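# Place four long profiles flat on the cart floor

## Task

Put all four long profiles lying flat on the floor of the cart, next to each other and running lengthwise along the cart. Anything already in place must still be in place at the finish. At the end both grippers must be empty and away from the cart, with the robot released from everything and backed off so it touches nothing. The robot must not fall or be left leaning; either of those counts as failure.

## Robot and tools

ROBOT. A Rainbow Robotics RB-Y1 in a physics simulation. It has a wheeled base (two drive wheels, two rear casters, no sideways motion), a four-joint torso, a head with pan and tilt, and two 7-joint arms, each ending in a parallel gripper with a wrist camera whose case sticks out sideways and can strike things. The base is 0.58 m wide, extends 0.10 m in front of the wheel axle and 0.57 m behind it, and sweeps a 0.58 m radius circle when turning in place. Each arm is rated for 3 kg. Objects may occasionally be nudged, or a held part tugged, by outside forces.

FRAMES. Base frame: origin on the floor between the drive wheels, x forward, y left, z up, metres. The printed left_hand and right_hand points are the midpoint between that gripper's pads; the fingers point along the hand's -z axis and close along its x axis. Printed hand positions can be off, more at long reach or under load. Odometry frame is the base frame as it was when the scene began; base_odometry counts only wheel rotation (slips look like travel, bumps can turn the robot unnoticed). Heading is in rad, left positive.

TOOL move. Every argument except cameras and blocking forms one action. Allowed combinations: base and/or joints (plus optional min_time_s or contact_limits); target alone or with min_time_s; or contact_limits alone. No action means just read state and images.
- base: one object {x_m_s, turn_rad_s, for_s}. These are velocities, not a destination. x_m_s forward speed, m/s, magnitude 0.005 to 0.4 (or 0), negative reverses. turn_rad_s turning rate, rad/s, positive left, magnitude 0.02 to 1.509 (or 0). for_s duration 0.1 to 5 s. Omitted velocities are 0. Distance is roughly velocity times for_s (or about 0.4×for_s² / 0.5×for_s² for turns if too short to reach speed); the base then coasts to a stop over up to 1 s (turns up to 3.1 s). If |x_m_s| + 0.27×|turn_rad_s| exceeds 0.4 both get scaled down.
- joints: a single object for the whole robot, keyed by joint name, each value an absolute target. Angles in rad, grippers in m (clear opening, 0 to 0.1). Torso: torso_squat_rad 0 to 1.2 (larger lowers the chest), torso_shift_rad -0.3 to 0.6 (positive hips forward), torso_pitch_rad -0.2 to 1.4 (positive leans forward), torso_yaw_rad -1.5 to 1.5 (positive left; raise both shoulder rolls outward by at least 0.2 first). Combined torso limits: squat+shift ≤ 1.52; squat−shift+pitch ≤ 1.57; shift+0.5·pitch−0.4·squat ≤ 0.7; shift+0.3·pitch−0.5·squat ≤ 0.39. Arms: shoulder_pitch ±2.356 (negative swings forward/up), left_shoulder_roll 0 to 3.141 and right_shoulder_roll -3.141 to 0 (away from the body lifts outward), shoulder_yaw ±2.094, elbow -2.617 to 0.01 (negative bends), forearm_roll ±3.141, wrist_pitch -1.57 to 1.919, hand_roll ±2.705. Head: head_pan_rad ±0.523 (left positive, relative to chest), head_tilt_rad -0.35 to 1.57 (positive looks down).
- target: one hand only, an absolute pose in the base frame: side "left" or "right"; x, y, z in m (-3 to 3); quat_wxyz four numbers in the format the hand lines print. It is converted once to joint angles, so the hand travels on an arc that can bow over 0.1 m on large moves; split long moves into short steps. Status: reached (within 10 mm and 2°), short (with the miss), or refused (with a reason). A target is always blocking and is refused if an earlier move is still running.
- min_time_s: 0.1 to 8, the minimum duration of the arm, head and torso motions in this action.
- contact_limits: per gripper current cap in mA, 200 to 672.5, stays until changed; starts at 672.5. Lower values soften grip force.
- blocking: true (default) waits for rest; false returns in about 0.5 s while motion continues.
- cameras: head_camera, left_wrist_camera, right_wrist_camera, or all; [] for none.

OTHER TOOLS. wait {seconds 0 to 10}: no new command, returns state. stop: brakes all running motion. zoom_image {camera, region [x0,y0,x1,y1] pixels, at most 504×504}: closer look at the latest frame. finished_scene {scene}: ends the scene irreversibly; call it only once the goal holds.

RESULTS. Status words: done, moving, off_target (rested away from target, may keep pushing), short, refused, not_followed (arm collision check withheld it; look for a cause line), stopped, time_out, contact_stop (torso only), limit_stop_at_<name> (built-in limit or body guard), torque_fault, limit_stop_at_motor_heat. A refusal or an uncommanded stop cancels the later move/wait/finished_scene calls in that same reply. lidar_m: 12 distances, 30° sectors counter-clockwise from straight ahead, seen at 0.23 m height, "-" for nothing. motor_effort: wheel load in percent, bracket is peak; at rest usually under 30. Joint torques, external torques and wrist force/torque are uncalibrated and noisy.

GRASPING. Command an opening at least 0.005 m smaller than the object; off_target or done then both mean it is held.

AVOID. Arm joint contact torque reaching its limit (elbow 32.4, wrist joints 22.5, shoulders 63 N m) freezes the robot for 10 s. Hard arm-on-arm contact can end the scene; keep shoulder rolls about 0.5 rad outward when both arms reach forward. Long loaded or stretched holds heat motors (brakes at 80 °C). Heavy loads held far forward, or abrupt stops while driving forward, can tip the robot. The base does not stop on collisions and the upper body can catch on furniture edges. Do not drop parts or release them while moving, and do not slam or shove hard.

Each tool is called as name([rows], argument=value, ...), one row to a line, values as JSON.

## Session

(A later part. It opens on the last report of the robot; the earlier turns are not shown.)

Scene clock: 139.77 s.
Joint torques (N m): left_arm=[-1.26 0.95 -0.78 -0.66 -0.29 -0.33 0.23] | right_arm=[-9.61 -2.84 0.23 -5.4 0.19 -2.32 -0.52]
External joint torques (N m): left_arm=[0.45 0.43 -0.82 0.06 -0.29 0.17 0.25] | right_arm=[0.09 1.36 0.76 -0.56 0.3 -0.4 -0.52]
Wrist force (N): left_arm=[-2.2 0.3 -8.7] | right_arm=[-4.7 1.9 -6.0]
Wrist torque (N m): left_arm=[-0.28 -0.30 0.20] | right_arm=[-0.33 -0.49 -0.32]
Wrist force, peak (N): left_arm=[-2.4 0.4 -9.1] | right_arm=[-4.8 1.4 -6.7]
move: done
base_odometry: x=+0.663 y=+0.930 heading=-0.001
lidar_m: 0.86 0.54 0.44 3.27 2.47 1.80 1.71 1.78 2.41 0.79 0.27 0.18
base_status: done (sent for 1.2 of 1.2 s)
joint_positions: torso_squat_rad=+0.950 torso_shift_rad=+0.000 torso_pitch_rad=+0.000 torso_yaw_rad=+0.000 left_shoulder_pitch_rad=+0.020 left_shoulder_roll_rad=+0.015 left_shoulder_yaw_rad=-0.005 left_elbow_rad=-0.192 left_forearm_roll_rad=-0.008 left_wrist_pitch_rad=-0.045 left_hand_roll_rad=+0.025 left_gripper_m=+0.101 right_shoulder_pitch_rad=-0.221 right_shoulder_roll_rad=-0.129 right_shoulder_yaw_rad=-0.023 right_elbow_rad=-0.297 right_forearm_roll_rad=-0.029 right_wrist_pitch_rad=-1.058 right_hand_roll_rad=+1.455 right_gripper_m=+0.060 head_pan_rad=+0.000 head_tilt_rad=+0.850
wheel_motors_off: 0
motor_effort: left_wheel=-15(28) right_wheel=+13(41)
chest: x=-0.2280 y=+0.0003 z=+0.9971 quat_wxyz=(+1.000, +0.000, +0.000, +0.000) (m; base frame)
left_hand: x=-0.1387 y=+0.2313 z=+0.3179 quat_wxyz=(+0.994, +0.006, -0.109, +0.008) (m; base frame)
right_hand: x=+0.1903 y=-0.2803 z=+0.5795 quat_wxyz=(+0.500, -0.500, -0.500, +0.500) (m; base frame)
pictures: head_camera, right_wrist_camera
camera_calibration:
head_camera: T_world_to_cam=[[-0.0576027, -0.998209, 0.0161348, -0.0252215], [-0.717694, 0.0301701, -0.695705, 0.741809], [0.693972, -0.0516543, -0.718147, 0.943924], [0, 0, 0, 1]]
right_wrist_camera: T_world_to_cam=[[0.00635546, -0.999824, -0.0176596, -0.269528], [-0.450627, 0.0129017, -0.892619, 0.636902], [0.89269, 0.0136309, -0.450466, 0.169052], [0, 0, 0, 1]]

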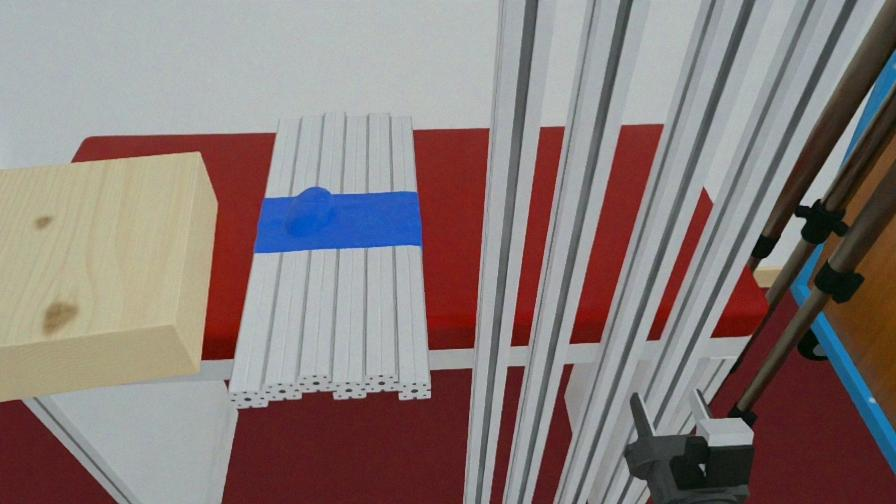

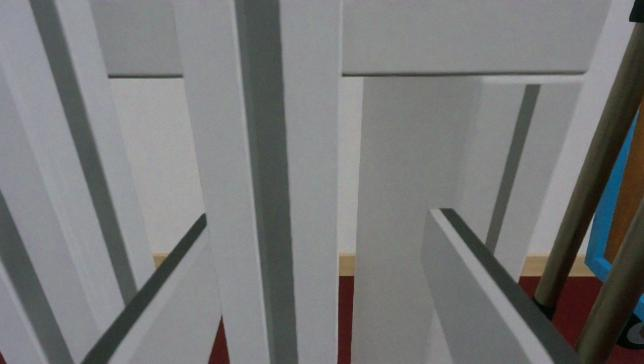

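move(target={"side":"right","x":0.19,"y":-0.272,"z":0.58,"quat_wxyz":[0.5,-0.5,-0.5,0.5]}, min_time_s=1, cameras=["right_wrist_camera"])

move(target={"side":"right","x":0.22,"y":-0.272,"z":0.58,"quat_wxyz":[0.5,-0.5,-0.5,0.5]}, min_time_s=1.5, cameras=["right_wrist_camera","head_camera"])

Scene clock: 152.87 s.
Joint torques (N m): left_arm=[-1.61 0.71 -0.9 -0.88 0.02 -0.5 0.04] | right_arm=[-8.75 -1.8 -1.16 -6.3 -0.23 -1.94 0.07]
External joint torques (N m): left_arm=[0.1 0.2 -0.94 -0.16 0.01 0 0.05] | right_arm=[0.87 2 -0.68 -1.38 -0.15 -0.02 0.08]
Wrist force (N): left_arm=[-2.2 0.7 -8.7] | right_arm=[-4.7 1.7 -6.0]
Wrist torque (N m): left_arm=[-0.34 -0.35 0.19] | right_arm=[-0.34 -0.49 -0.34]
Wrist force, peak (N): left_arm=[-2.7 0.3 -9.2] | right_arm=[-4.8 1.7 -6.5]
move: done
base_odometry: x=+0.663 y=+0.930 heading=-0.001
lidar_m: 0.86 0.54 0.44 3.27 2.48 1.79 1.71 1.77 2.42 0.79 0.26 0.18
joint_positions: torso_squat_rad=+0.950 torso_shift_rad=+0.000 torso_pitch_rad=+0.000 torso_yaw_rad=+0.000 left_shoulder_pitch_rad=+0.020 left_shoulder_roll_rad=+0.015 left_shoulder_yaw_rad=-0.005 left_elbow_rad=-0.192 left_forearm_roll_rad=-0.008 left_wrist_pitch_rad=-0.045 left_hand_roll_rad=+0.025 left_gripper_m=+0.101 right_shoulder_pitch_rad=-0.213 right_shoulder_roll_rad=-0.114 right_shoulder_yaw_rad=-0.024 right_elbow_rad=-0.314 right_forearm_roll_rad=-0.029 right_wrist_pitch_rad=-1.054 right_hand_roll_rad=+1.471 right_gripper_m=+0.060 head_pan_rad=+0.000 head_tilt_rad=+0.850
joint_status: all done
wheel_motors_off: 0
motor_effort: left_wheel=-15(15) right_wheel=+13(15)
chest: x=-0.2280 y=+0.0003 z=+0.9971 quat_wxyz=(+1.000, +0.000, +0.000, +0.000) (m; base frame)
left_hand: x=-0.1387 y=+0.2313 z=+0.3179 quat_wxyz=(+0.994, +0.006, -0.109, +0.008) (m; base frame)
right_hand: x=+0.1902 y=-0.2723 z=+0.5800 quat_wxyz=(+0.499, -0.501, -0.501, +0.499) (m; base frame)
right_hand_status: reached (checked arc, planned for 1.0 s): 0 mm and 0.3 deg off.
pictures: right_wrist_camera
camera_calibration:
right_wrist_camera: T_world_to_cam=[[0.007508, -0.999817, -0.0175703, -0.261797], [-0.446002, 0.0123781, -0.894946, 0.637443], [0.895001, 0.0145556, -0.445828, 0.166405], [0, 0, 0, 1]]

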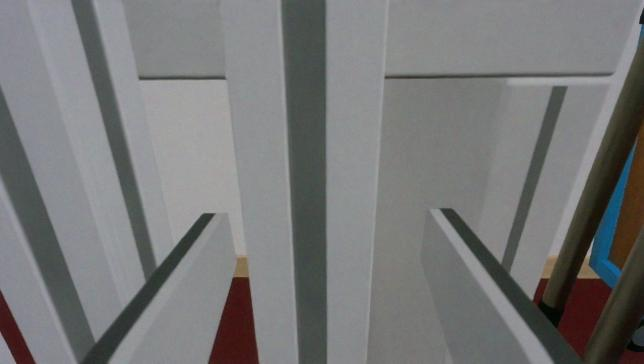

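Scene clock: 154.70 s.
Joint torques (N m): left_arm=[-1.16 0.42 -0.47 -0.84 -0.25 -0.52 0.11] | right_arm=[-11.87 -6.6 -1.18 -5.61 -0.09 -2.14 0.09]
External joint torques (N m): left_arm=[0.55 -0.09 -0.51 -0.12 -0.25 -0.02 0.12] | right_arm=[-0.64 -2.49 -0.78 -0.42 -0.03 -0.22 0.1]
Wrist force (N): left_arm=[-2.4 0.1 -8.5] | right_arm=[-4.7 1.7 -6.1]
Wrist torque (N m): left_arm=[-0.29 -0.36 0.18] | right_arm=[-0.34 -0.51 -0.35]
Wrist force, peak (N): left_arm=[-2.6 0.1 -9.0] | right_arm=[-5.0 1.7 -6.5]
move: short
base_odometry: x=+0.663 y=+0.930 heading=-0.001
lidar_m: 0.86 0.54 0.45 3.28 2.48 1.80 1.71 1.78 2.41 0.79 0.26 0.19
joint_positions: torso_squat_rad=+0.950 torso_shift_rad=+0.000 torso_pitch_rad=+0.000 torso_yaw_rad=+0.000 left_shoulder_pitch_rad=+0.020 left_shoulder_roll_rad=+0.015 left_shoulder_yaw_rad=-0.005 left_elbow_rad=-0.192 left_forearm_roll_rad=-0.008 left_wrist_pitch_rad=-0.045 left_hand_roll_rad=+0.025 left_gripper_m=+0.101 right_shoulder_pitch_rad=-0.297 right_shoulder_roll_rad=-0.119 right_shoulder_yaw_rad=-0.034 right_elbow_rad=-0.267 right_forearm_roll_rad=-0.040 right_wrist_pitch_rad=-0.971 right_hand_roll_rad=+1.472 right_gripper_m=+0.060 head_pan_rad=+0.000 head_tilt_rad=+0.850
joint_status: all done
wheel_motors_off: 0
motor_effort: left_wheel=-14(15) right_wheel=+13(15)
chest: x=-0.2280 y=+0.0003 z=+0.9971 quat_wxyz=(+1.000, +0.000, +0.000, +0.000) (m; base frame)
left_hand: x=-0.1387 y=+0.2313 z=+0.3179 quat_wxyz=(+0.994, +0.006, -0.109, +0.008) (m; base frame)
right_hand: x=+0.2196 y=-0.2716 z=+0.5805 quat_wxyz=(+0.512, -0.490, -0.488, +0.510) (m; base frame)
right_hand_status: short (checked arc, as near as the solve gets, planned for 1.5 s): 1 mm and 2.5 deg off. The place is met; only the turn is off.
pictures: head_camera, right_wrist_camera
camera_calibration:
head_camera: T_world_to_cam=[[-0.0576026, -0.998209, 0.0161349, -0.0252216], [-0.717694, 0.03017, -0.695705, 0.74181], [0.693973, -0.0516544, -0.718146, 0.943924], [0, 0, 0, 1]]
right_wrist_camera: T_world_to_cam=[[0.00166049, -0.999825, -0.0186155, -0.25942], [-0.488439, 0.0154329, -0.872462, 0.648123], [0.872597, 0.0105412, -0.488328, 0.168765], [0, 0, 0, 1]]

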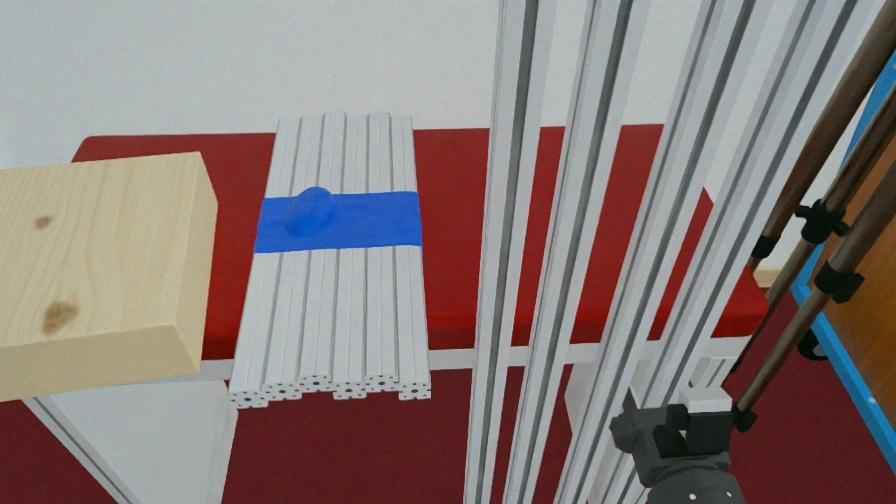

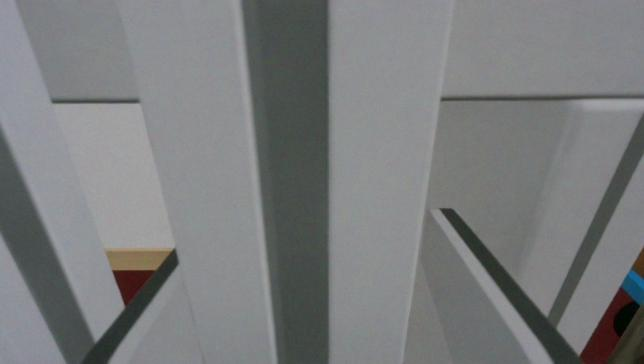

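move(joints={"right_gripper_m":0.015}, cameras=["right_wrist_camera","head_camera"])

Scene clock: 159.37 s.
Joint torques (N m): left_arm=[-1.86 0.66 -0.33 -1.34 0.03 -0.61 0.1] | right_arm=[-11.58 -5.93 -0.87 -5.52 0.25 -1.96 0.58]
External joint torques (N m): left_arm=[-0.15 0.15 -0.37 -0.63 0.03 -0.12 0.12] | right_arm=[-0.35 -1.82 -0.47 -0.34 0.31 -0.03 0.59]
Wrist force (N): left_arm=[-2.3 0.4 -8.5] | right_arm=[-2.8 1.3 -6.4]
Wrist torque (N m): left_arm=[-0.31 -0.33 0.20] | right_arm=[-0.27 -0.50 -1.41]
Wrist force, peak (N): left_arm=[-2.6 0.3 -9.1] | right_arm=[-4.9 1.6 -6.5]
move: off_target
base_odometry: x=+0.663 y=+0.930 heading=-0.001
lidar_m: 0.87 0.54 0.45 3.28 2.46 1.81 1.72 1.78 2.41 0.78 0.26 0.19
joint_positions: torso_squat_rad=+0.950 torso_shift_rad=+0.000 torso_pitch_rad=+0.000 torso_yaw_rad=+0.000 left_shoulder_pitch_rad=+0.020 left_shoulder_roll_rad=+0.015 left_shoulder_yaw_rad=-0.005 left_elbow_rad=-0.192 left_forearm_roll_rad=-0.008 left_wrist_pitch_rad=-0.045 left_hand_roll_rad=+0.025 left_gripper_m=+0.101 right_shoulder_pitch_rad=-0.297 right_shoulder_roll_rad=-0.119 right_shoulder_yaw_rad=-0.034 right_elbow_rad=-0.267 right_forearm_roll_rad=-0.040 right_wrist_pitch_rad=-0.971 right_hand_roll_rad=+1.472 right_gripper_m=+0.030 head_pan_rad=+0.000 head_tilt_rad=+0.850
joint_status: right_gripper_m off_target (ended at +0.030, target +0.015)
wheel_motors_off: 0
motor_effort: left_wheel=-14(15) right_wheel=+15(15)
chest: x=-0.2280 y=+0.0003 z=+0.9971 quat_wxyz=(+1.000, +0.000, +0.000, +0.000) (m; base frame)
left_hand: x=-0.1387 y=+0.2313 z=+0.3179 quat_wxyz=(+0.994, +0.006, -0.109, +0.008) (m; base frame)
right_hand: x=+0.2197 y=-0.2717 z=+0.5805 quat_wxyz=(+0.512, -0.490, -0.488, +0.510) (m; base frame)
pictures: head_camera, right_wrist_camera
camera_calibration:
head_camera: T_world_to_cam=[[-0.0576028, -0.998209, 0.0161348, -0.0252216], [-0.717694, 0.0301702, -0.695705, 0.74181], [0.693972, -0.0516544, -0.718146, 0.943924], [0, 0, 0, 1]]
right_wrist_camera: T_world_to_cam=[[0.00149774, -0.999823, -0.0187319, -0.2594], [-0.488376, 0.0156148, -0.872494, 0.648229], [0.872632, 0.010455, -0.488266, 0.168684], [0, 0, 0, 1]]

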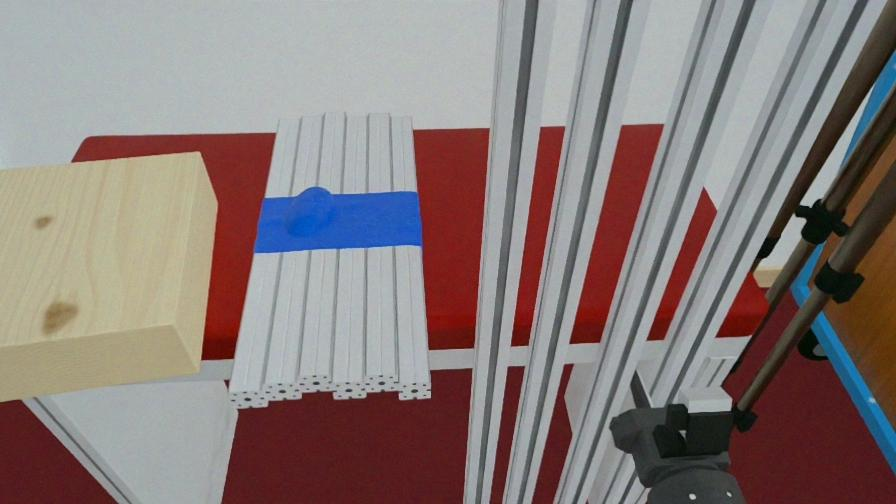

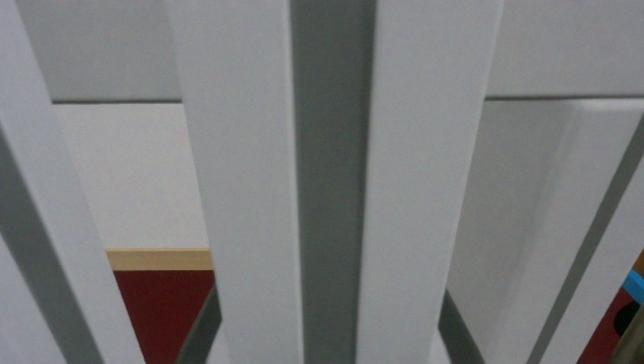

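move(joints={"torso_squat_rad":0.8}, min_time_s=2, cameras=["head_camera"])

move(base={"x_m_s":-0.1,"for_s":3.0}, cameras=["head_camera"])

Scene clock: 164.33 s.
Joint torques (N m): left_arm=[-1.11 0.18 -0.96 -0.57 -0.25 -0.6 0.24] | right_arm=[-40.57 -17.34 -2.88 -35.94 -2.03 -24.85 1.42]
External joint torques (N m): left_arm=[0.52 -0.37 -1 0.12 -0.26 -0.11 0.25] | right_arm=[-29.64 -13.33 -2.51 -30.91 -1.99 -22.94 1.43]
Wrist force (N): left_arm=[-2.5 0.0 -8.8] | right_arm=[3.6 87.9 -36.7]
Wrist torque (N m): left_arm=[-0.28 -0.28 0.19] | right_arm=[1.33 -1.23 -2.01]
Wrist force, peak (N): left_arm=[-2.5 0.0 -9.4] | right_arm=[2.4 90.0 -37.4]
move: done
base_odometry: x=+0.663 y=+0.930 heading=-0.001
lidar_m: 0.86 0.54 0.46 3.29 2.48 1.81 1.71 1.78 2.41 0.79 0.26 0.19
joint_positions: torso_squat_rad=+0.800 torso_shift_rad=+0.001 torso_pitch_rad=+0.003 torso_yaw_rad=+0.000 left_shoulder_pitch_rad=+0.020 left_shoulder_roll_rad=+0.015 left_shoulder_yaw_rad=-0.005 left_elbow_rad=-0.192 left_forearm_roll_rad=-0.008 left_wrist_pitch_rad=-0.045 left_hand_roll_rad=+0.025 left_gripper_m=+0.101 right_shoulder_pitch_rad=-0.290 right_shoulder_roll_rad=-0.116 right_shoulder_yaw_rad=-0.034 right_elbow_rad=-0.260 right_forearm_roll_rad=-0.040 right_wrist_pitch_rad=-0.854 right_hand_roll_rad=+1.472 right_gripper_m=+0.030 head_pan_rad=+0.000 head_tilt_rad=+0.850
joint_status: all done
wheel_motors_off: 0
motor_effort: left_wheel=-14(15) right_wheel=+9(14)
chest: x=-0.2267 y=-0.0002 z=+1.0777 quat_wxyz=(+1.000, +0.000, +0.001, +0.000) (m; base frame)
left_hand: x=-0.1393 y=+0.2316 z=+0.3985 quat_wxyz=(+0.994, +0.007, -0.108, +0.008) (m; base frame)
right_hand: x=+0.2111 y=-0.2736 z=+0.6272 quat_wxyz=(+0.547, -0.457, -0.451, +0.537) (m; base frame)
pictures: head_camera
camera_calibration:
head_camera: T_world_to_cam=[[-0.0573891, -0.998237, 0.0151779, -0.0258576], [-0.719539, 0.0308181, -0.693768, 0.796268], [0.692077, -0.0507358, -0.720039, 1.0025], [0, 0, 0, 1]]

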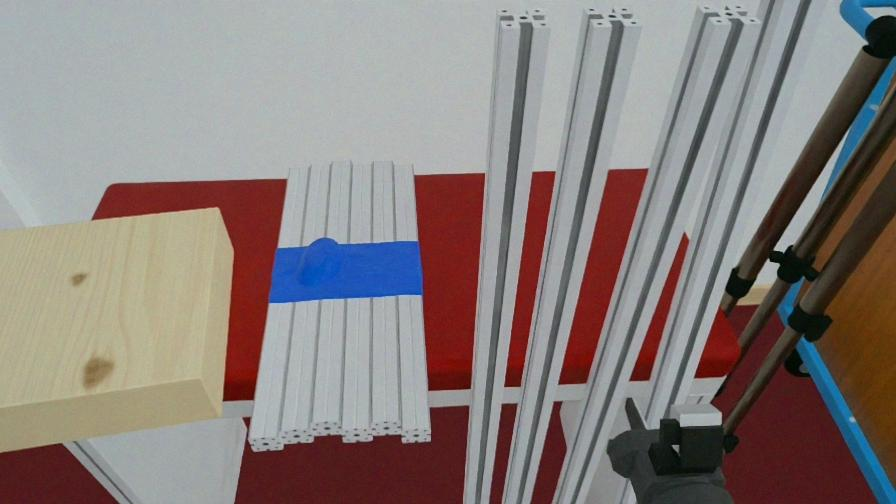

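Scene clock: 168.50 s.
Joint torques (N m): left_arm=[-2.07 0.68 -0.8 -1.07 -0.17 -0.22 0.13] | right_arm=[-15.25 -6.79 -1.16 -9.46 -0.13 -4.42 0]
External joint torques (N m): left_arm=[-0.37 0.16 -0.84 -0.36 -0.17 0.28 0.14] | right_arm=[-4.05 -2.68 -0.76 -4.29 -0.07 -2.5 0.01]
Wrist force (N): left_arm=[-2.2 0.4 -9.3] | right_arm=[-4.3 10.6 -6.4]
Wrist torque (N m): left_arm=[-0.32 -0.26 0.20] | right_arm=[-0.31 -0.45 -0.36]
Wrist force, peak (N): left_arm=[-3.4 0.2 -9.1] | right_arm=[3.7 87.5 -37.4]
move: done
base_odometry: x=+0.363 y=+0.930 heading=-0.003
lidar_m: 0.48 0.66 1.60 4.38 2.05 1.49 1.41 1.48 1.99 1.41 0.32 0.50
base_status: done (sent for 3 of 3 s)
joint_positions: torso_squat_rad=+0.800 torso_shift_rad=+0.000 torso_pitch_rad=+0.000 torso_yaw_rad=+0.000 left_shoulder_pitch_rad=+0.020 left_shoulder_roll_rad=+0.015 left_shoulder_yaw_rad=-0.005 left_elbow_rad=-0.192 left_forearm_roll_rad=-0.008 left_wrist_pitch_rad=-0.045 left_hand_roll_rad=+0.025 left_gripper_m=+0.101 right_shoulder_pitch_rad=-0.297 right_shoulder_roll_rad=-0.119 right_shoulder_yaw_rad=-0.034 right_elbow_rad=-0.266 right_forearm_roll_rad=-0.040 right_wrist_pitch_rad=-0.970 right_hand_roll_rad=+1.472 right_gripper_m=+0.030 head_pan_rad=+0.000 head_tilt_rad=+0.850
wheel_motors_off: 0
motor_effort: left_wheel=-17(35) right_wheel=+19(43)
chest: x=-0.2279 y=+0.0002 z=+1.0776 quat_wxyz=(+1.000, +0.000, +0.000, +0.000) (m; base frame)
left_hand: x=-0.1389 y=+0.2314 z=+0.3984 quat_wxyz=(+0.994, +0.006, -0.109, +0.008) (m; base frame)
right_hand: x=+0.2190 y=-0.2717 z=+0.6600 quat_wxyz=(+0.513, -0.489, -0.487, +0.510) (m; base frame)
pictures: head_camera
camera_calibration:
head_camera: T_world_to_cam=[[-0.0575949, -0.998213, 0.0159453, -0.0263967], [-0.717862, 0.030309, -0.695525, 0.797666], [0.693798, -0.0515052, -0.718325, 1.00183], [0, 0, 0, 1]]

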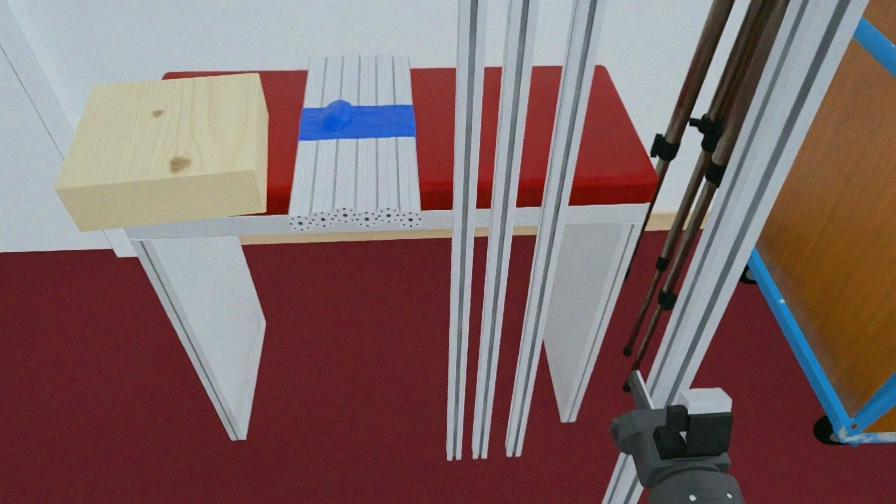

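move(base={"x_m_s":-0.2,"for_s":2.0}, cameras=[])

move(base={"turn_rad_s":-0.4,"for_s":3.92}, cameras=["head_camera"])

move(base={"x_m_s":0.25,"for_s":4.72}, cameras=[])

move(base={"turn_rad_s":0.4,"for_s":3.93}, cameras=["head_camera","right_wrist_camera"])

Scene clock: 182.93 s.
Joint torques (N m): left_arm=[-1.75 1.06 -0.45 -1.36 0 -0.18 0.25] | right_arm=[-15.46 -5.96 -1.1 -9.58 -0.06 -4.27 -0.18]
External joint torques (N m): left_arm=[-0.05 0.54 -0.49 -0.65 0 0.32 0.26] | right_arm=[-4.26 -1.86 -0.7 -4.41 0.01 -2.37 -0.18]
Wrist force (N): left_arm=[-2.2 0.4 -8.8] | right_arm=[-4.2 10.5 -6.2]
Wrist torque (N m): left_arm=[-0.33 -0.26 0.21] | right_arm=[-0.54 -0.44 -0.37]
Wrist force, peak (N): left_arm=[-2.3 0.2 -9.5] | right_arm=[-4.2 11.0 -7.5]
move: done
base_odometry: x=-0.037 y=+0.931 heading=-0.004
lidar_m: 0.87 1.01 2.17 4.18 1.49 1.07 1.01 1.05 1.43 3.83 0.32 0.99
base_status: done (sent for 2 of 2 s)
joint_positions: torso_squat_rad=+0.800 torso_shift_rad=+0.000 torso_pitch_rad=+0.000 torso_yaw_rad=+0.000 left_shoulder_pitch_rad=+0.020 left_shoulder_roll_rad=+0.015 left_shoulder_yaw_rad=-0.005 left_elbow_rad=-0.192 left_forearm_roll_rad=-0.008 left_wrist_pitch_rad=-0.045 left_hand_roll_rad=+0.025 left_gripper_m=+0.101 right_shoulder_pitch_rad=-0.297 right_shoulder_roll_rad=-0.119 right_shoulder_yaw_rad=-0.034 right_elbow_rad=-0.266 right_forearm_roll_rad=-0.040 right_wrist_pitch_rad=-0.970 right_hand_roll_rad=+1.472 right_gripper_m=+0.030 head_pan_rad=+0.000 head_tilt_rad=+0.850
wheel_motors_off: 0
motor_effort: left_wheel=-19(45) right_wheel=+17(37)
chest: x=-0.2279 y=+0.0002 z=+1.0776 quat_wxyz=(+1.000, +0.000, +0.000, +0.000) (m; base frame)
left_hand: x=-0.1389 y=+0.2314 z=+0.3984 quat_wxyz=(+0.994, +0.006, -0.109, +0.008) (m; base frame)
right_hand: x=+0.2190 y=-0.2717 z=+0.6601 quat_wxyz=(+0.513, -0.489, -0.487, +0.510) (m; base frame)
pictures: none

Scene clock: 188.00 s.
Joint torques (N m): left_arm=[-2.12 0.62 0.15 -1.04 -0.14 -0.44 0.03] | right_arm=[-14.95 -6.35 -0.84 -9.44 -0.22 -4.3 -0.01]
External joint torques (N m): left_arm=[-0.43 0.11 0.12 -0.32 -0.15 0.06 0.05] | right_arm=[-3.75 -2.24 -0.44 -4.28 -0.16 -2.38 -0.01]
Wrist force (N): left_arm=[-2.3 -0.1 -8.8] | right_arm=[-4.1 10.6 -6.5]
Wrist torque (N m): left_arm=[-0.29 -0.28 0.20] | right_arm=[-0.42 -0.44 -0.39]
Wrist force, peak (N): left_arm=[-2.3 0.3 -9.4] | right_arm=[-4.2 10.8 -6.9]
move: done
base_odometry: x=-0.037 y=+0.932 heading=-1.577
lidar_m: 3.77 1.10 1.01 0.90 1.04 2.19 4.14 1.46 1.06 1.01 0.32 1.44
base_status: done (sent for 3.93 of 3.93 s)
joint_positions: torso_squat_rad=+0.800 torso_shift_rad=+0.000 torso_pitch_rad=+0.000 torso_yaw_rad=+0.000 left_shoulder_pitch_rad=+0.020 left_shoulder_roll_rad=+0.015 left_shoulder_yaw_rad=-0.005 left_elbow_rad=-0.192 left_forearm_roll_rad=-0.008 left_wrist_pitch_rad=-0.045 left_hand_roll_rad=+0.025 left_gripper_m=+0.101 right_shoulder_pitch_rad=-0.297 right_shoulder_roll_rad=-0.119 right_shoulder_yaw_rad=-0.034 right_elbow_rad=-0.266 right_forearm_roll_rad=-0.040 right_wrist_pitch_rad=-0.970 right_hand_roll_rad=+1.472 right_gripper_m=+0.030 head_pan_rad=+0.000 head_tilt_rad=+0.850
wheel_motors_off: 0
motor_effort: left_wheel=+15(54) right_wheel=+6(50)
chest: x=-0.2279 y=+0.0002 z=+1.0776 quat_wxyz=(+1.000, +0.000, +0.000, +0.000) (m; base frame)
left_hand: x=-0.1389 y=+0.2314 z=+0.3984 quat_wxyz=(+0.994, +0.006, -0.109, +0.008) (m; base frame)
right_hand: x=+0.2190 y=-0.2717 z=+0.6601 quat_wxyz=(+0.513, -0.489, -0.487, +0.510) (m; base frame)
pictures: head_camera
camera_calibration:
head_camera: T_world_to_cam=[[-0.0575956, -0.998213, 0.0159534, -0.0264046], [-0.717819, 0.0303007, -0.69557, 0.797702], [0.693844, -0.0515134, -0.718281, 1.00181], [0, 0, 0, 1]]

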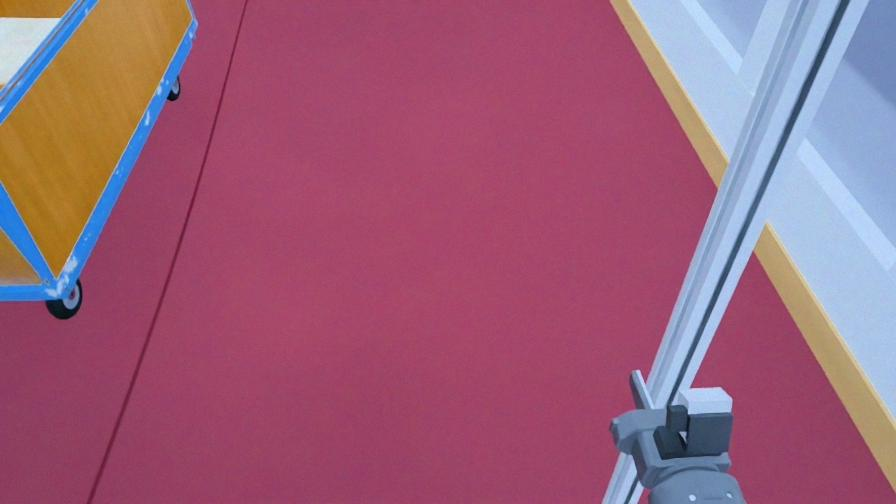

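Scene clock: 193.87 s.
Joint torques (N m): left_arm=[-1.17 0.82 -0.94 -0.95 -0.02 -0.3 0.08] | right_arm=[-14.62 -6.32 -0.51 -9.18 -0.08 -4.18 -0.03]
External joint torques (N m): left_arm=[0.54 0.31 -0.98 -0.24 -0.03 0.19 0.1] | right_arm=[-3.42 -2.21 -0.11 -4.01 -0.02 -2.27 -0.02]
Wrist force (N): left_arm=[-2.1 0.3 -9.1] | right_arm=[-4.1 10.9 -6.5]
Wrist torque (N m): left_arm=[-0.29 -0.29 0.19] | right_arm=[-0.41 -0.43 -0.36]
Wrist force, peak (N): left_arm=[-2.9 0.3 -9.3] | right_arm=[-4.3 11.2 -7.3]
move: done
base_odometry: x=-0.044 y=-0.252 heading=-1.577
lidar_m: 3.69 1.08 0.81 0.78 0.81 1.33 4.16 1.44 1.04 0.99 0.32 1.41
base_status: done (sent for 4.73 of 4.73 s)
joint_positions: torso_squat_rad=+0.800 torso_shift_rad=+0.000 torso_pitch_rad=+0.000 torso_yaw_rad=+0.000 left_shoulder_pitch_rad=+0.020 left_shoulder_roll_rad=+0.015 left_shoulder_yaw_rad=-0.005 left_elbow_rad=-0.192 left_forearm_roll_rad=-0.008 left_wrist_pitch_rad=-0.045 left_hand_roll_rad=+0.025 left_gripper_m=+0.101 right_shoulder_pitch_rad=-0.297 right_shoulder_roll_rad=-0.119 right_shoulder_yaw_rad=-0.034 right_elbow_rad=-0.266 right_forearm_roll_rad=-0.040 right_wrist_pitch_rad=-0.970 right_hand_roll_rad=+1.472 right_gripper_m=+0.030 head_pan_rad=+0.000 head_tilt_rad=+0.850
wheel_motors_off: 0
motor_effort: left_wheel=+1(51) right_wheel=-6(49)
chest: x=-0.2279 y=+0.0002 z=+1.0776 quat_wxyz=(+1.000, +0.000, +0.000, +0.000) (m; base frame)
left_hand: x=-0.1388 y=+0.2314 z=+0.3984 quat_wxyz=(+0.994, +0.006, -0.109, +0.008) (m; base frame)
right_hand: x=+0.2192 y=-0.2717 z=+0.6602 quat_wxyz=(+0.513, -0.489, -0.487, +0.510) (m; base frame)
pictures: none

Scene clock: 198.93 s.
Joint torques (N m): left_arm=[-1.37 0.4 -0.55 -0.76 -0.17 -0.74 0.15] | right_arm=[-14.38 -5.85 -1.02 -9.17 -0.01 -4.23 0.1]
External joint torques (N m): left_arm=[0.33 -0.12 -0.59 -0.05 -0.17 -0.25 0.16] | right_arm=[-3.17 -1.74 -0.62 -4 0.05 -2.31 0.1]
Wrist force (N): left_arm=[-2.2 0.4 -8.7] | right_arm=[-4.2 10.6 -6.4]
Wrist torque (N m): left_arm=[-0.31 -0.29 0.22] | right_arm=[-0.40 -0.45 -0.35]
Wrist force, peak (N): left_arm=[-2.4 0.4 -9.3] | right_arm=[-5.5 13.3 -18.3]
move: done
base_odometry: x=-0.044 y=-0.252 heading=-0.004
lidar_m: 0.77 0.80 1.30 4.05 1.45 1.05 0.99 1.04 1.41 3.80 0.32 0.80
base_status: done (sent for 3.93 of 3.93 s)
joint_positions: torso_squat_rad=+0.800 torso_shift_rad=+0.000 torso_pitch_rad=+0.000 torso_yaw_rad=+0.000 left_shoulder_pitch_rad=+0.020 left_shoulder_roll_rad=+0.015 left_shoulder_yaw_rad=-0.005 left_elbow_rad=-0.192 left_forearm_roll_rad=-0.008 left_wrist_pitch_rad=-0.045 left_hand_roll_rad=+0.025 left_gripper_m=+0.101 right_shoulder_pitch_rad=-0.297 right_shoulder_roll_rad=-0.119 right_shoulder_yaw_rad=-0.034 right_elbow_rad=-0.266 right_forearm_roll_rad=-0.040 right_wrist_pitch_rad=-0.970 right_hand_roll_rad=+1.472 right_gripper_m=+0.030 head_pan_rad=+0.000 head_tilt_rad=+0.850
wheel_motors_off: 0
motor_effort: left_wheel=+5(45) right_wheel=+14(37)
chest: x=-0.2279 y=+0.0002 z=+1.0776 quat_wxyz=(+1.000, +0.000, +0.000, +0.000) (m; base frame)
left_hand: x=-0.1388 y=+0.2314 z=+0.3984 quat_wxyz=(+0.994, +0.006, -0.109, +0.008) (m; base frame)
right_hand: x=+0.2192 y=-0.2718 z=+0.6602 quat_wxyz=(+0.513, -0.489, -0.487, +0.510) (m; base frame)
pictures: head_camera, right_wrist_camera
camera_calibration:
head_camera: T_world_to_cam=[[-0.0575927, -0.998212, 0.0159789, -0.0264158], [-0.717878, 0.0302851, -0.69551, 0.797668], [0.693783, -0.0515272, -0.718338, 1.00183], [0, 0, 0, 1]]
right_wrist_camera: T_world_to_cam=[[0.0012313, -0.999825, -0.0186815, -0.257985], [-0.490354, 0.0156777, -0.871383, 0.717225], [0.871523, 0.0102335, -0.490248, 0.209517], [0, 0, 0, 1]]

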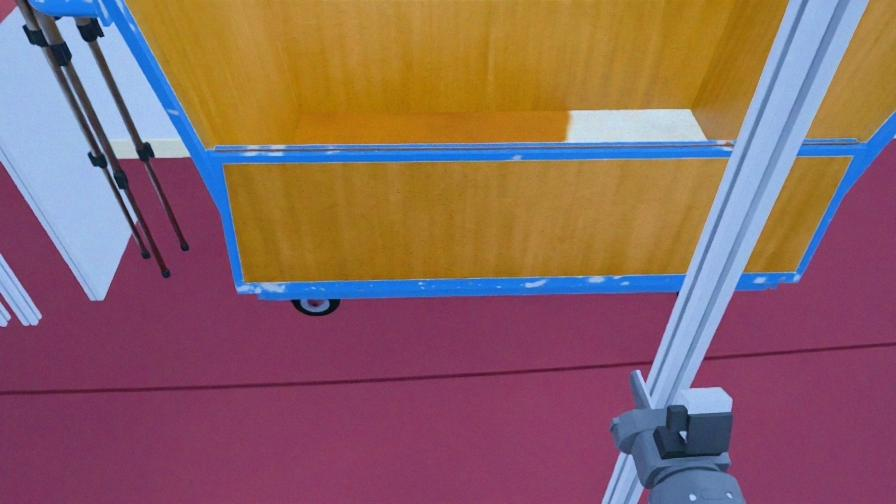

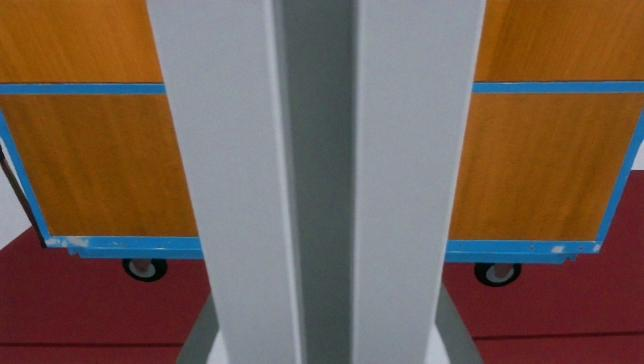

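move(joints={"torso_squat_rad":0.4}, cameras=[])

move(joints={"right_hand_roll_rad":0.0,"head_tilt_rad":0.8}, min_time_s=3, cameras=["head_camera"])

move(target={"side":"right","x":0.28,"y":-0.265,"z":0.85,"quat_wxyz":[1,0,0,0]}, min_time_s=4, cameras=["head_camera","right_wrist_camera"])

Scene clock: 218.70 s.
Joint torques (N m): left_arm=[-1.73 0.85 -0.34 -1.3 -0.24 -0.48 0.1] | right_arm=[-14.66 -6.14 -0.42 -9.5 -0.08 -4.25 -0.04]
External joint torques (N m): left_arm=[-0.03 0.33 -0.38 -0.59 -0.24 0.02 0.12] | right_arm=[-3.46 -2.03 -0.02 -4.33 -0.01 -2.33 -0.03]
Wrist force (N): left_arm=[-2.3 0.3 -8.7] | right_arm=[-4.4 10.8 -6.6]
Wrist torque (N m): left_arm=[-0.29 -0.29 0.21] | right_arm=[-0.42 -0.45 -0.33]
Wrist force, peak (N): left_arm=[-2.4 0.2 -9.4] | right_arm=[-4.2 11.4 -6.5]
move: done
base_odometry: x=-0.044 y=-0.252 heading=-0.004
lidar_m: 0.76 0.80 1.30 4.06 1.45 1.05 0.99 1.04 1.39 3.80 0.31 0.80
joint_positions: torso_squat_rad=+0.400 torso_shift_rad=+0.000 torso_pitch_rad=+0.000 torso_yaw_rad=+0.000 left_shoulder_pitch_rad=+0.020 left_shoulder_roll_rad=+0.015 left_shoulder_yaw_rad=-0.005 left_elbow_rad=-0.192 left_forearm_roll_rad=-0.008 left_wrist_pitch_rad=-0.045 left_hand_roll_rad=+0.025 left_gripper_m=+0.101 right_shoulder_pitch_rad=-0.297 right_shoulder_roll_rad=-0.119 right_shoulder_yaw_rad=-0.034 right_elbow_rad=-0.266 right_forearm_roll_rad=-0.040 right_wrist_pitch_rad=-0.970 right_hand_roll_rad=+1.472 right_gripper_m=+0.030 head_pan_rad=+0.000 head_tilt_rad=+0.850
joint_status: all done
wheel_motors_off: 0
motor_effort: left_wheel=+5(6) right_wheel=+19(21)
chest: x=-0.2278 y=+0.0002 z=+1.2347 quat_wxyz=(+1.000, +0.000, +0.000, +0.000) (m; base frame)
left_hand: x=-0.1388 y=+0.2314 z=+0.5554 quat_wxyz=(+0.994, +0.006, -0.109, +0.008) (m; base frame)
right_hand: x=+0.2191 y=-0.2718 z=+0.8171 quat_wxyz=(+0.513, -0.489, -0.487, +0.510) (m; base frame)
pictures: none

Scene clock: 222.00 s.
Joint torques (N m): left_arm=[-1.49 0.71 0.6 -1.01 -0.13 -0.28 -0.01] | right_arm=[-14.31 -5.74 -0.95 -9.16 0.04 -4.39 -0.47]
External joint torques (N m): left_arm=[0.21 0.19 0.56 -0.3 -0.13 0.22 0] | right_arm=[-3.11 -1.57 -0.57 -3.99 0.07 -2.47 -0.52]
Wrist force (N): left_arm=[-2.9 0.6 -9.0] | right_arm=[-20.3 -3.1 -6.7]
Wrist torque (N m): left_arm=[-0.33 -0.36 0.19] | right_arm=[-0.02 -0.95 -0.01]
Wrist force, peak (N): left_arm=[-2.9 0.6 -9.0] | right_arm=[-20.3 -3.1 -6.7]
move: done
base_odometry: x=-0.044 y=-0.252 heading=-0.004
lidar_m: 0.76 0.80 1.31 4.06 1.45 1.05 0.98 1.02 1.41 3.80 1.08 0.79
joint_positions: torso_squat_rad=+0.400 torso_shift_rad=+0.000 torso_pitch_rad=+0.000 torso_yaw_rad=+0.000 left_shoulder_pitch_rad=+0.020 left_shoulder_roll_rad=+0.015 left_shoulder_yaw_rad=-0.005 left_elbow_rad=-0.192 left_forearm_roll_rad=-0.008 left_wrist_pitch_rad=-0.045 left_hand_roll_rad=+0.025 left_gripper_m=+0.101 right_shoulder_pitch_rad=-0.297 right_shoulder_roll_rad=-0.119 right_shoulder_yaw_rad=-0.034 right_elbow_rad=-0.266 right_forearm_roll_rad=-0.040 right_wrist_pitch_rad=-0.970 right_hand_roll_rad=+0.000 right_gripper_m=+0.030 head_pan_rad=+0.000 head_tilt_rad=+0.800
joint_status: all done
wheel_motors_off: 0
motor_effort: left_wheel=+5(6) right_wheel=+17(21)
chest: x=-0.2278 y=+0.0002 z=+1.2347 quat_wxyz=(+1.000, +0.000, +0.000, +0.000) (m; base frame)
left_hand: x=-0.1388 y=+0.2314 z=+0.5554 quat_wxyz=(+0.994, +0.006, -0.109, +0.008) (m; base frame)
right_hand: x=+0.2191 y=-0.2718 z=+0.8171 quat_wxyz=(+0.722, -0.036, -0.690, +0.034) (m; base frame)
pictures: head_camera
camera_calibration:
head_camera: T_world_to_cam=[[-0.0582848, -0.998214, 0.0130933, -0.0249109], [-0.682374, 0.030263, -0.730377, 0.9643], [0.728676, -0.0515044, -0.682919, 1.07091], [0, 0, 0, 1]]

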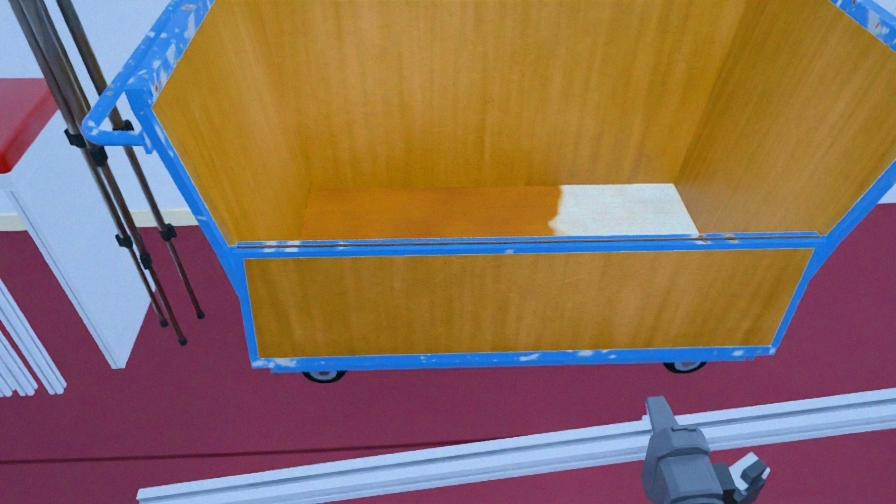

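Scene clock: 226.33 s.
Joint torques (N m): left_arm=[-1.26 0.17 0.29 -1.04 -0.14 -0.21 0.18] | right_arm=[-26.25 -12.06 0.17 -10.72 -0.2 -0.53 0.03]
External joint torques (N m): left_arm=[0.43 -0.35 0.25 -0.33 -0.15 0.29 0.19] | right_arm=[-3.8 -3.6 0.85 -3.74 -0.45 -0.25 0.03]
Wrist force (N): left_arm=[-2.5 0.4 -8.4] | right_arm=[-6.7 -4.6 -20.9]
Wrist torque (N m): left_arm=[-0.31 -0.35 0.22] | right_arm=[-0.27 -0.54 -0.29]
Wrist force, peak (N): left_arm=[-2.8 0.3 -9.0] | right_arm=[-14.1 -3.6 -18.6]
move: short
base_odometry: x=-0.044 y=-0.252 heading=-0.004
lidar_m: 0.77 0.80 1.30 4.06 1.45 1.06 0.99 1.04 1.41 3.80 1.10 0.80
joint_positions: torso_squat_rad=+0.400 torso_shift_rad=+0.000 torso_pitch_rad=+0.000 torso_yaw_rad=+0.000 left_shoulder_pitch_rad=+0.020 left_shoulder_roll_rad=+0.015 left_shoulder_yaw_rad=-0.005 left_elbow_rad=-0.192 left_forearm_roll_rad=-0.008 left_wrist_pitch_rad=-0.045 left_hand_roll_rad=+0.025 left_gripper_m=+0.101 right_shoulder_pitch_rad=-0.984 right_shoulder_roll_rad=-0.286 right_shoulder_yaw_rad=+0.111 right_elbow_rad=-0.266 right_forearm_roll_rad=-0.422 right_wrist_pitch_rad=+1.118 right_hand_roll_rad=+0.021 right_gripper_m=+0.030 head_pan_rad=+0.000 head_tilt_rad=+0.800
joint_status: all done
wheel_motors_off: 0
motor_effort: left_wheel=+5(6) right_wheel=+18(22)
chest: x=-0.2278 y=+0.0002 z=+1.2347 quat_wxyz=(+1.000, +0.000, +0.000, +0.000) (m; base frame)
left_hand: x=-0.1388 y=+0.2314 z=+0.5554 quat_wxyz=(+0.994, +0.006, -0.109, +0.008) (m; base frame)
right_hand: x=+0.2785 y=-0.2647 z=+0.8495 quat_wxyz=(+0.998, -0.005, -0.060, +0.000) (m; base frame)
right_hand_status: short (checked arc, as near as the solve gets, planned for 4.0 s): 2 mm and 6.9 deg off. The place is met; only the turn is off.
pictures: head_camera, right_wrist_camera
camera_calibration:
head_camera: T_world_to_cam=[[-0.058285, -0.998214, 0.0130932, -0.0249107], [-0.682371, 0.0302631, -0.730379, 0.964303], [0.728679, -0.0515046, -0.682916, 1.07091], [0, 0, 0, 1]]
right_wrist_camera: T_world_to_cam=[[-0.991811, 0.0173404, -0.12653, 0.389975], [-0.0403052, 0.897608, 0.438949, -0.0938696], [0.121186, 0.440454, -0.889559, 0.912636], [0, 0, 0, 1]]

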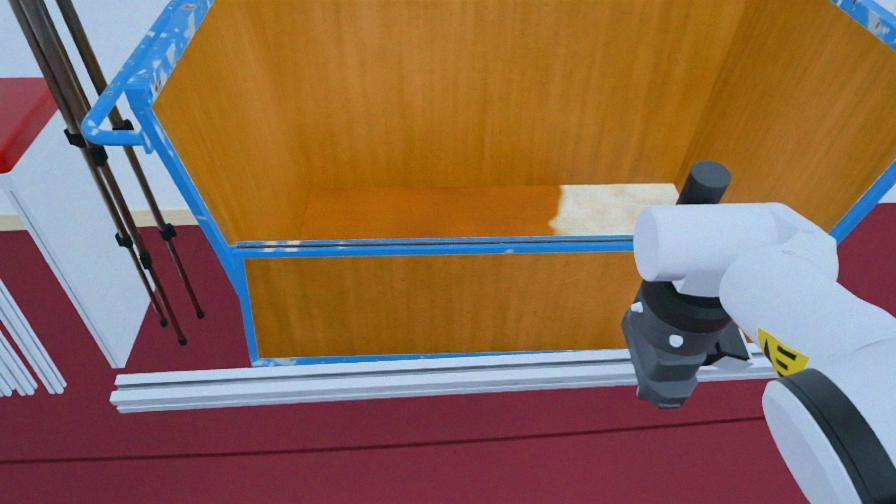

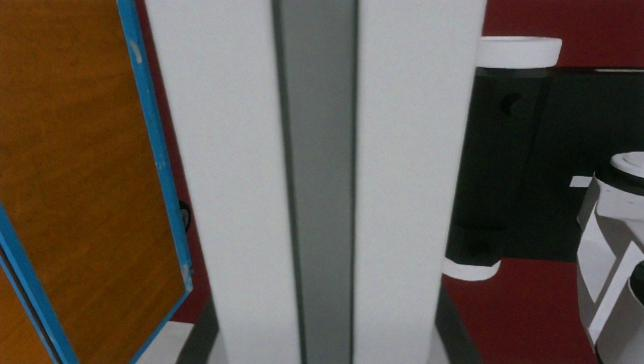

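move(joints={"head_pan_rad":-0.5}, cameras=["head_camera"])

Scene clock: 233.27 s.
Joint torques (N m): left_arm=[-1.39 0.87 -0.15 -0.83 -0.03 -0.69 0.31] | right_arm=[-26.2 -12.12 0.43 -10.48 0.08 -0.57 -0.1]
External joint torques (N m): left_arm=[0.31 0.35 -0.19 -0.11 -0.04 -0.2 0.32] | right_arm=[-3.75 -3.66 1.12 -3.5 -0.17 -0.28 -0.11]
Wrist force (N): left_arm=[-2.3 0.5 -9.0] | right_arm=[-6.6 -4.5 -21.3]
Wrist torque (N m): left_arm=[-0.33 -0.29 0.21] | right_arm=[-0.21 -0.52 -0.32]
Wrist force, peak (N): left_arm=[-2.7 0.2 -9.1] | right_arm=[-7.0 -4.7 -21.5]
move: done
base_odometry: x=-0.044 y=-0.252 heading=-0.004
lidar_m: 0.77 0.80 1.31 4.06 1.45 1.06 1.00 1.02 1.40 3.80 1.08 0.80
joint_positions: torso_squat_rad=+0.400 torso_shift_rad=+0.000 torso_pitch_rad=+0.000 torso_yaw_rad=+0.000 left_shoulder_pitch_rad=+0.020 left_shoulder_roll_rad=+0.015 left_shoulder_yaw_rad=-0.005 left_elbow_rad=-0.192 left_forearm_roll_rad=-0.008 left_wrist_pitch_rad=-0.045 left_hand_roll_rad=+0.025 left_gripper_m=+0.101 right_shoulder_pitch_rad=-0.984 right_shoulder_roll_rad=-0.286 right_shoulder_yaw_rad=+0.111 right_elbow_rad=-0.266 right_forearm_roll_rad=-0.422 right_wrist_pitch_rad=+1.118 right_hand_roll_rad=+0.021 right_gripper_m=+0.030 head_pan_rad=-0.500 head_tilt_rad=+0.800
joint_status: all done
wheel_motors_off: 0
motor_effort: left_wheel=+5(6) right_wheel=+20(21)
chest: x=-0.2278 y=+0.0002 z=+1.2347 quat_wxyz=(+1.000, +0.000, +0.000, +0.000) (m; base frame)
left_hand: x=-0.1388 y=+0.2314 z=+0.5554 quat_wxyz=(+0.994, +0.006, -0.109, +0.008) (m; base frame)
right_hand: x=+0.2785 y=-0.2647 z=+0.8495 quat_wxyz=(+0.998, -0.005, -0.060, +0.000) (m; base frame)
pictures: head_camera
camera_calibration:
head_camera: T_world_to_cam=[[-0.529709, -0.848077, 0.0132066, -0.122096], [-0.58415, 0.353483, -0.730629, 0.984747], [0.614961, -0.394735, -0.682647, 1.04725], [0, 0, 0, 1]]

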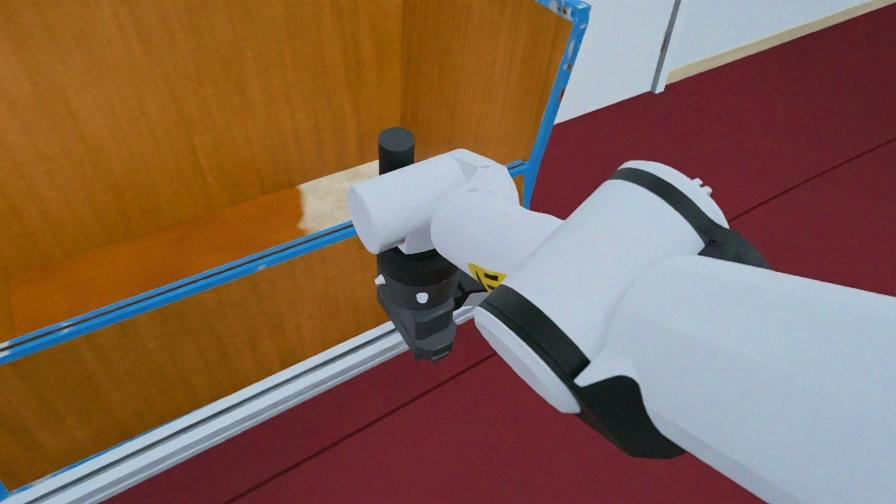

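move(joints={"head_pan_rad":0.0,"head_tilt_rad":0.8}, base={"x_m_s":0.2,"for_s":1.8}, cameras=["head_camera"])

move(joints={"torso_pitch_rad":0.4}, cameras=["head_camera"])

Scene clock: 264.57 s.
Joint torques (N m): left_arm=[-1.27 0.68 -0.12 -0.76 -0.01 -0.46 0.25] | right_arm=[-25.5 -11.78 0.06 -10.39 0.12 -0.42 -0.19]
External joint torques (N m): left_arm=[0.43 0.16 -0.16 -0.05 -0.02 0.03 0.26] | right_arm=[-3.05 -3.31 0.75 -3.41 -0.13 -0.14 -0.19]
Wrist force (N): left_arm=[-2.9 0.2 -8.7] | right_arm=[-6.9 -4.8 -21.0]
Wrist torque (N m): left_arm=[-0.29 -0.39 0.20] | right_arm=[-0.16 -0.55 -0.29]
Wrist force, peak (N): left_arm=[-2.5 0.6 -9.2] | right_arm=[-6.9 -4.6 -21.9]
move: done
base_odometry: x=+0.316 y=-0.253 heading=-0.003
lidar_m: 0.40 0.43 0.96 4.64 1.96 1.43 1.35 1.40 1.91 4.88 0.58 0.43
base_status: done (sent for 1.8 of 1.8 s)
joint_positions: torso_squat_rad=+0.400 torso_shift_rad=+0.000 torso_pitch_rad=+0.000 torso_yaw_rad=+0.000 left_shoulder_pitch_rad=+0.020 left_shoulder_roll_rad=+0.015 left_shoulder_yaw_rad=-0.005 left_elbow_rad=-0.192 left_forearm_roll_rad=-0.008 left_wrist_pitch_rad=-0.045 left_hand_roll_rad=+0.025 left_gripper_m=+0.101 right_shoulder_pitch_rad=-0.984 right_shoulder_roll_rad=-0.286 right_shoulder_yaw_rad=+0.111 right_elbow_rad=-0.266 right_forearm_roll_rad=-0.422 right_wrist_pitch_rad=+1.118 right_hand_roll_rad=+0.021 right_gripper_m=+0.030 head_pan_rad=+0.000 head_tilt_rad=+0.800
joint_status: all done
wheel_motors_off: 0
motor_effort: left_wheel=+12(46) right_wheel=-9(51)
chest: x=-0.2278 y=+0.0002 z=+1.2347 quat_wxyz=(+1.000, +0.000, +0.000, +0.000) (m; base frame)
left_hand: x=-0.1388 y=+0.2314 z=+0.5555 quat_wxyz=(+0.994, +0.006, -0.109, +0.008) (m; base frame)
right_hand: x=+0.2786 y=-0.2647 z=+0.8497 quat_wxyz=(+0.998, -0.005, -0.060, +0.000) (m; base frame)
pictures: head_camera
camera_calibration:
head_camera: T_world_to_cam=[[-0.058316, -0.998212, 0.0130891, -0.0249139], [-0.682318, 0.0302835, -0.730428, 0.964367], [0.728726, -0.0515266, -0.682864, 1.07088], [0, 0, 0, 1]]

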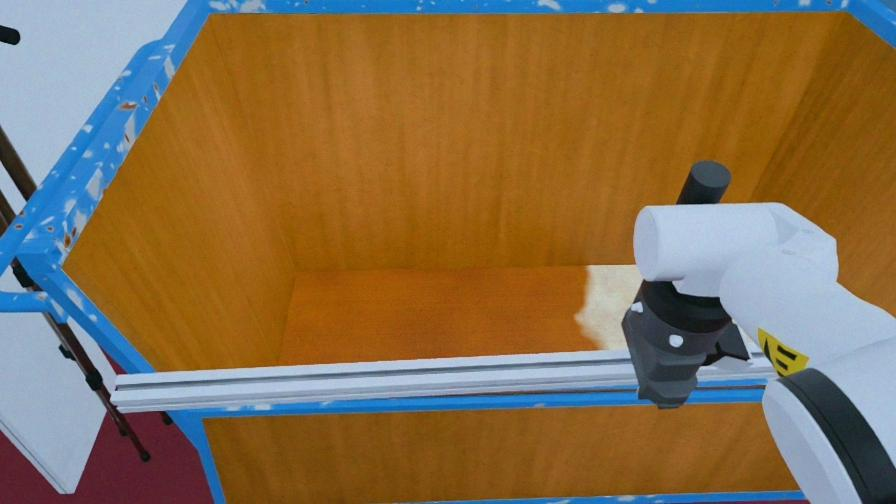

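Scene clock: 266.70 s.
Joint torques (N m): left_arm=[8.55 0.53 -0.39 2.66 -0.2 0.44 0.22] | right_arm=[-18.36 -10.49 0.09 -6.54 0 0.95 -0.07]
External joint torques (N m): left_arm=[0.17 -0.01 -0.47 -0.58 -0.2 0.2 0.21] | right_arm=[-3.36 -3.39 0.61 -2.29 -0.21 0.47 -0.05]
Wrist force (N): left_arm=[-0.1 1.1 -8.7] | right_arm=[-0.9 -4.8 -20.5]
Wrist torque (N m): left_arm=[-0.41 -0.17 0.17] | right_arm=[-0.15 -0.39 -0.42]
Wrist force, peak (N): left_arm=[-0.6 0.5 -9.4] | right_arm=[-4.8 -4.8 -21.9]
move: done
base_odometry: x=+0.316 y=-0.253 heading=-0.003
lidar_m: 0.40 0.43 0.96 4.64 1.95 1.43 1.36 1.42 1.91 4.88 0.58 0.42
joint_positions: torso_squat_rad=+0.400 torso_shift_rad=+0.000 torso_pitch_rad=+0.400 torso_yaw_rad=+0.000 left_shoulder_pitch_rad=+0.020 left_shoulder_roll_rad=+0.015 left_shoulder_yaw_rad=-0.005 left_elbow_rad=-0.192 left_forearm_roll_rad=-0.008 left_wrist_pitch_rad=-0.045 left_hand_roll_rad=+0.025 left_gripper_m=+0.101 right_shoulder_pitch_rad=-0.984 right_shoulder_roll_rad=-0.286 right_shoulder_yaw_rad=+0.111 right_elbow_rad=-0.267 right_forearm_roll_rad=-0.422 right_wrist_pitch_rad=+1.118 right_hand_roll_rad=+0.021 right_gripper_m=+0.030 head_pan_rad=+0.000 head_tilt_rad=+0.800
joint_status: all done
wheel_motors_off: 0
motor_effort: left_wheel=+12(13) right_wheel=-9(13)
chest: x=-0.1074 y=+0.0002 z=+1.2102 quat_wxyz=(+0.980, +0.000, +0.199, +0.000) (m; base frame)
left_hand: x=-0.2899 y=+0.2314 z=+0.5500 quat_wxyz=(+0.996, +0.008, +0.091, +0.007) (m; base frame)
right_hand: x=+0.2094 y=-0.2647 z=+0.6585 quat_wxyz=(+0.990, -0.005, +0.139, +0.001) (m; base frame)
pictures: head_camera
camera_calibration:
head_camera: T_world_to_cam=[[-0.0486446, -0.998211, 0.0347622, -0.0427626], [-0.912833, 0.0303032, -0.407207, 0.612757], [0.405425, -0.0515405, -0.912674, 1.20982], [0, 0, 0, 1]]

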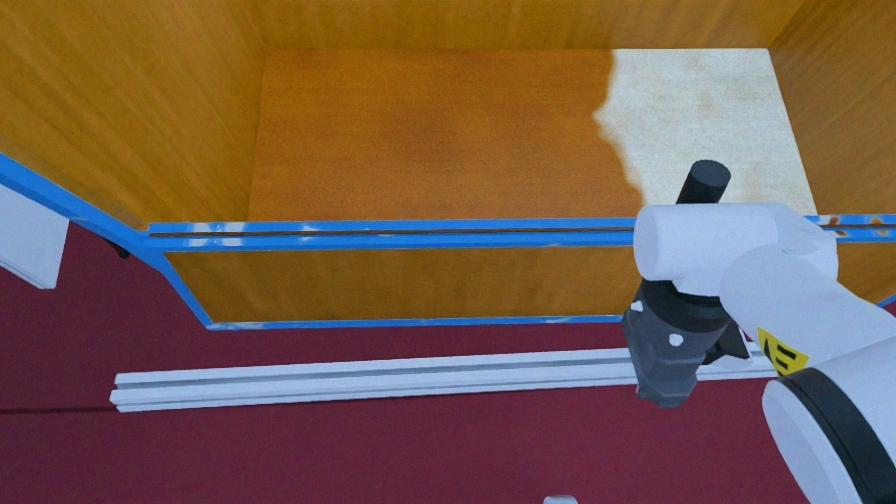

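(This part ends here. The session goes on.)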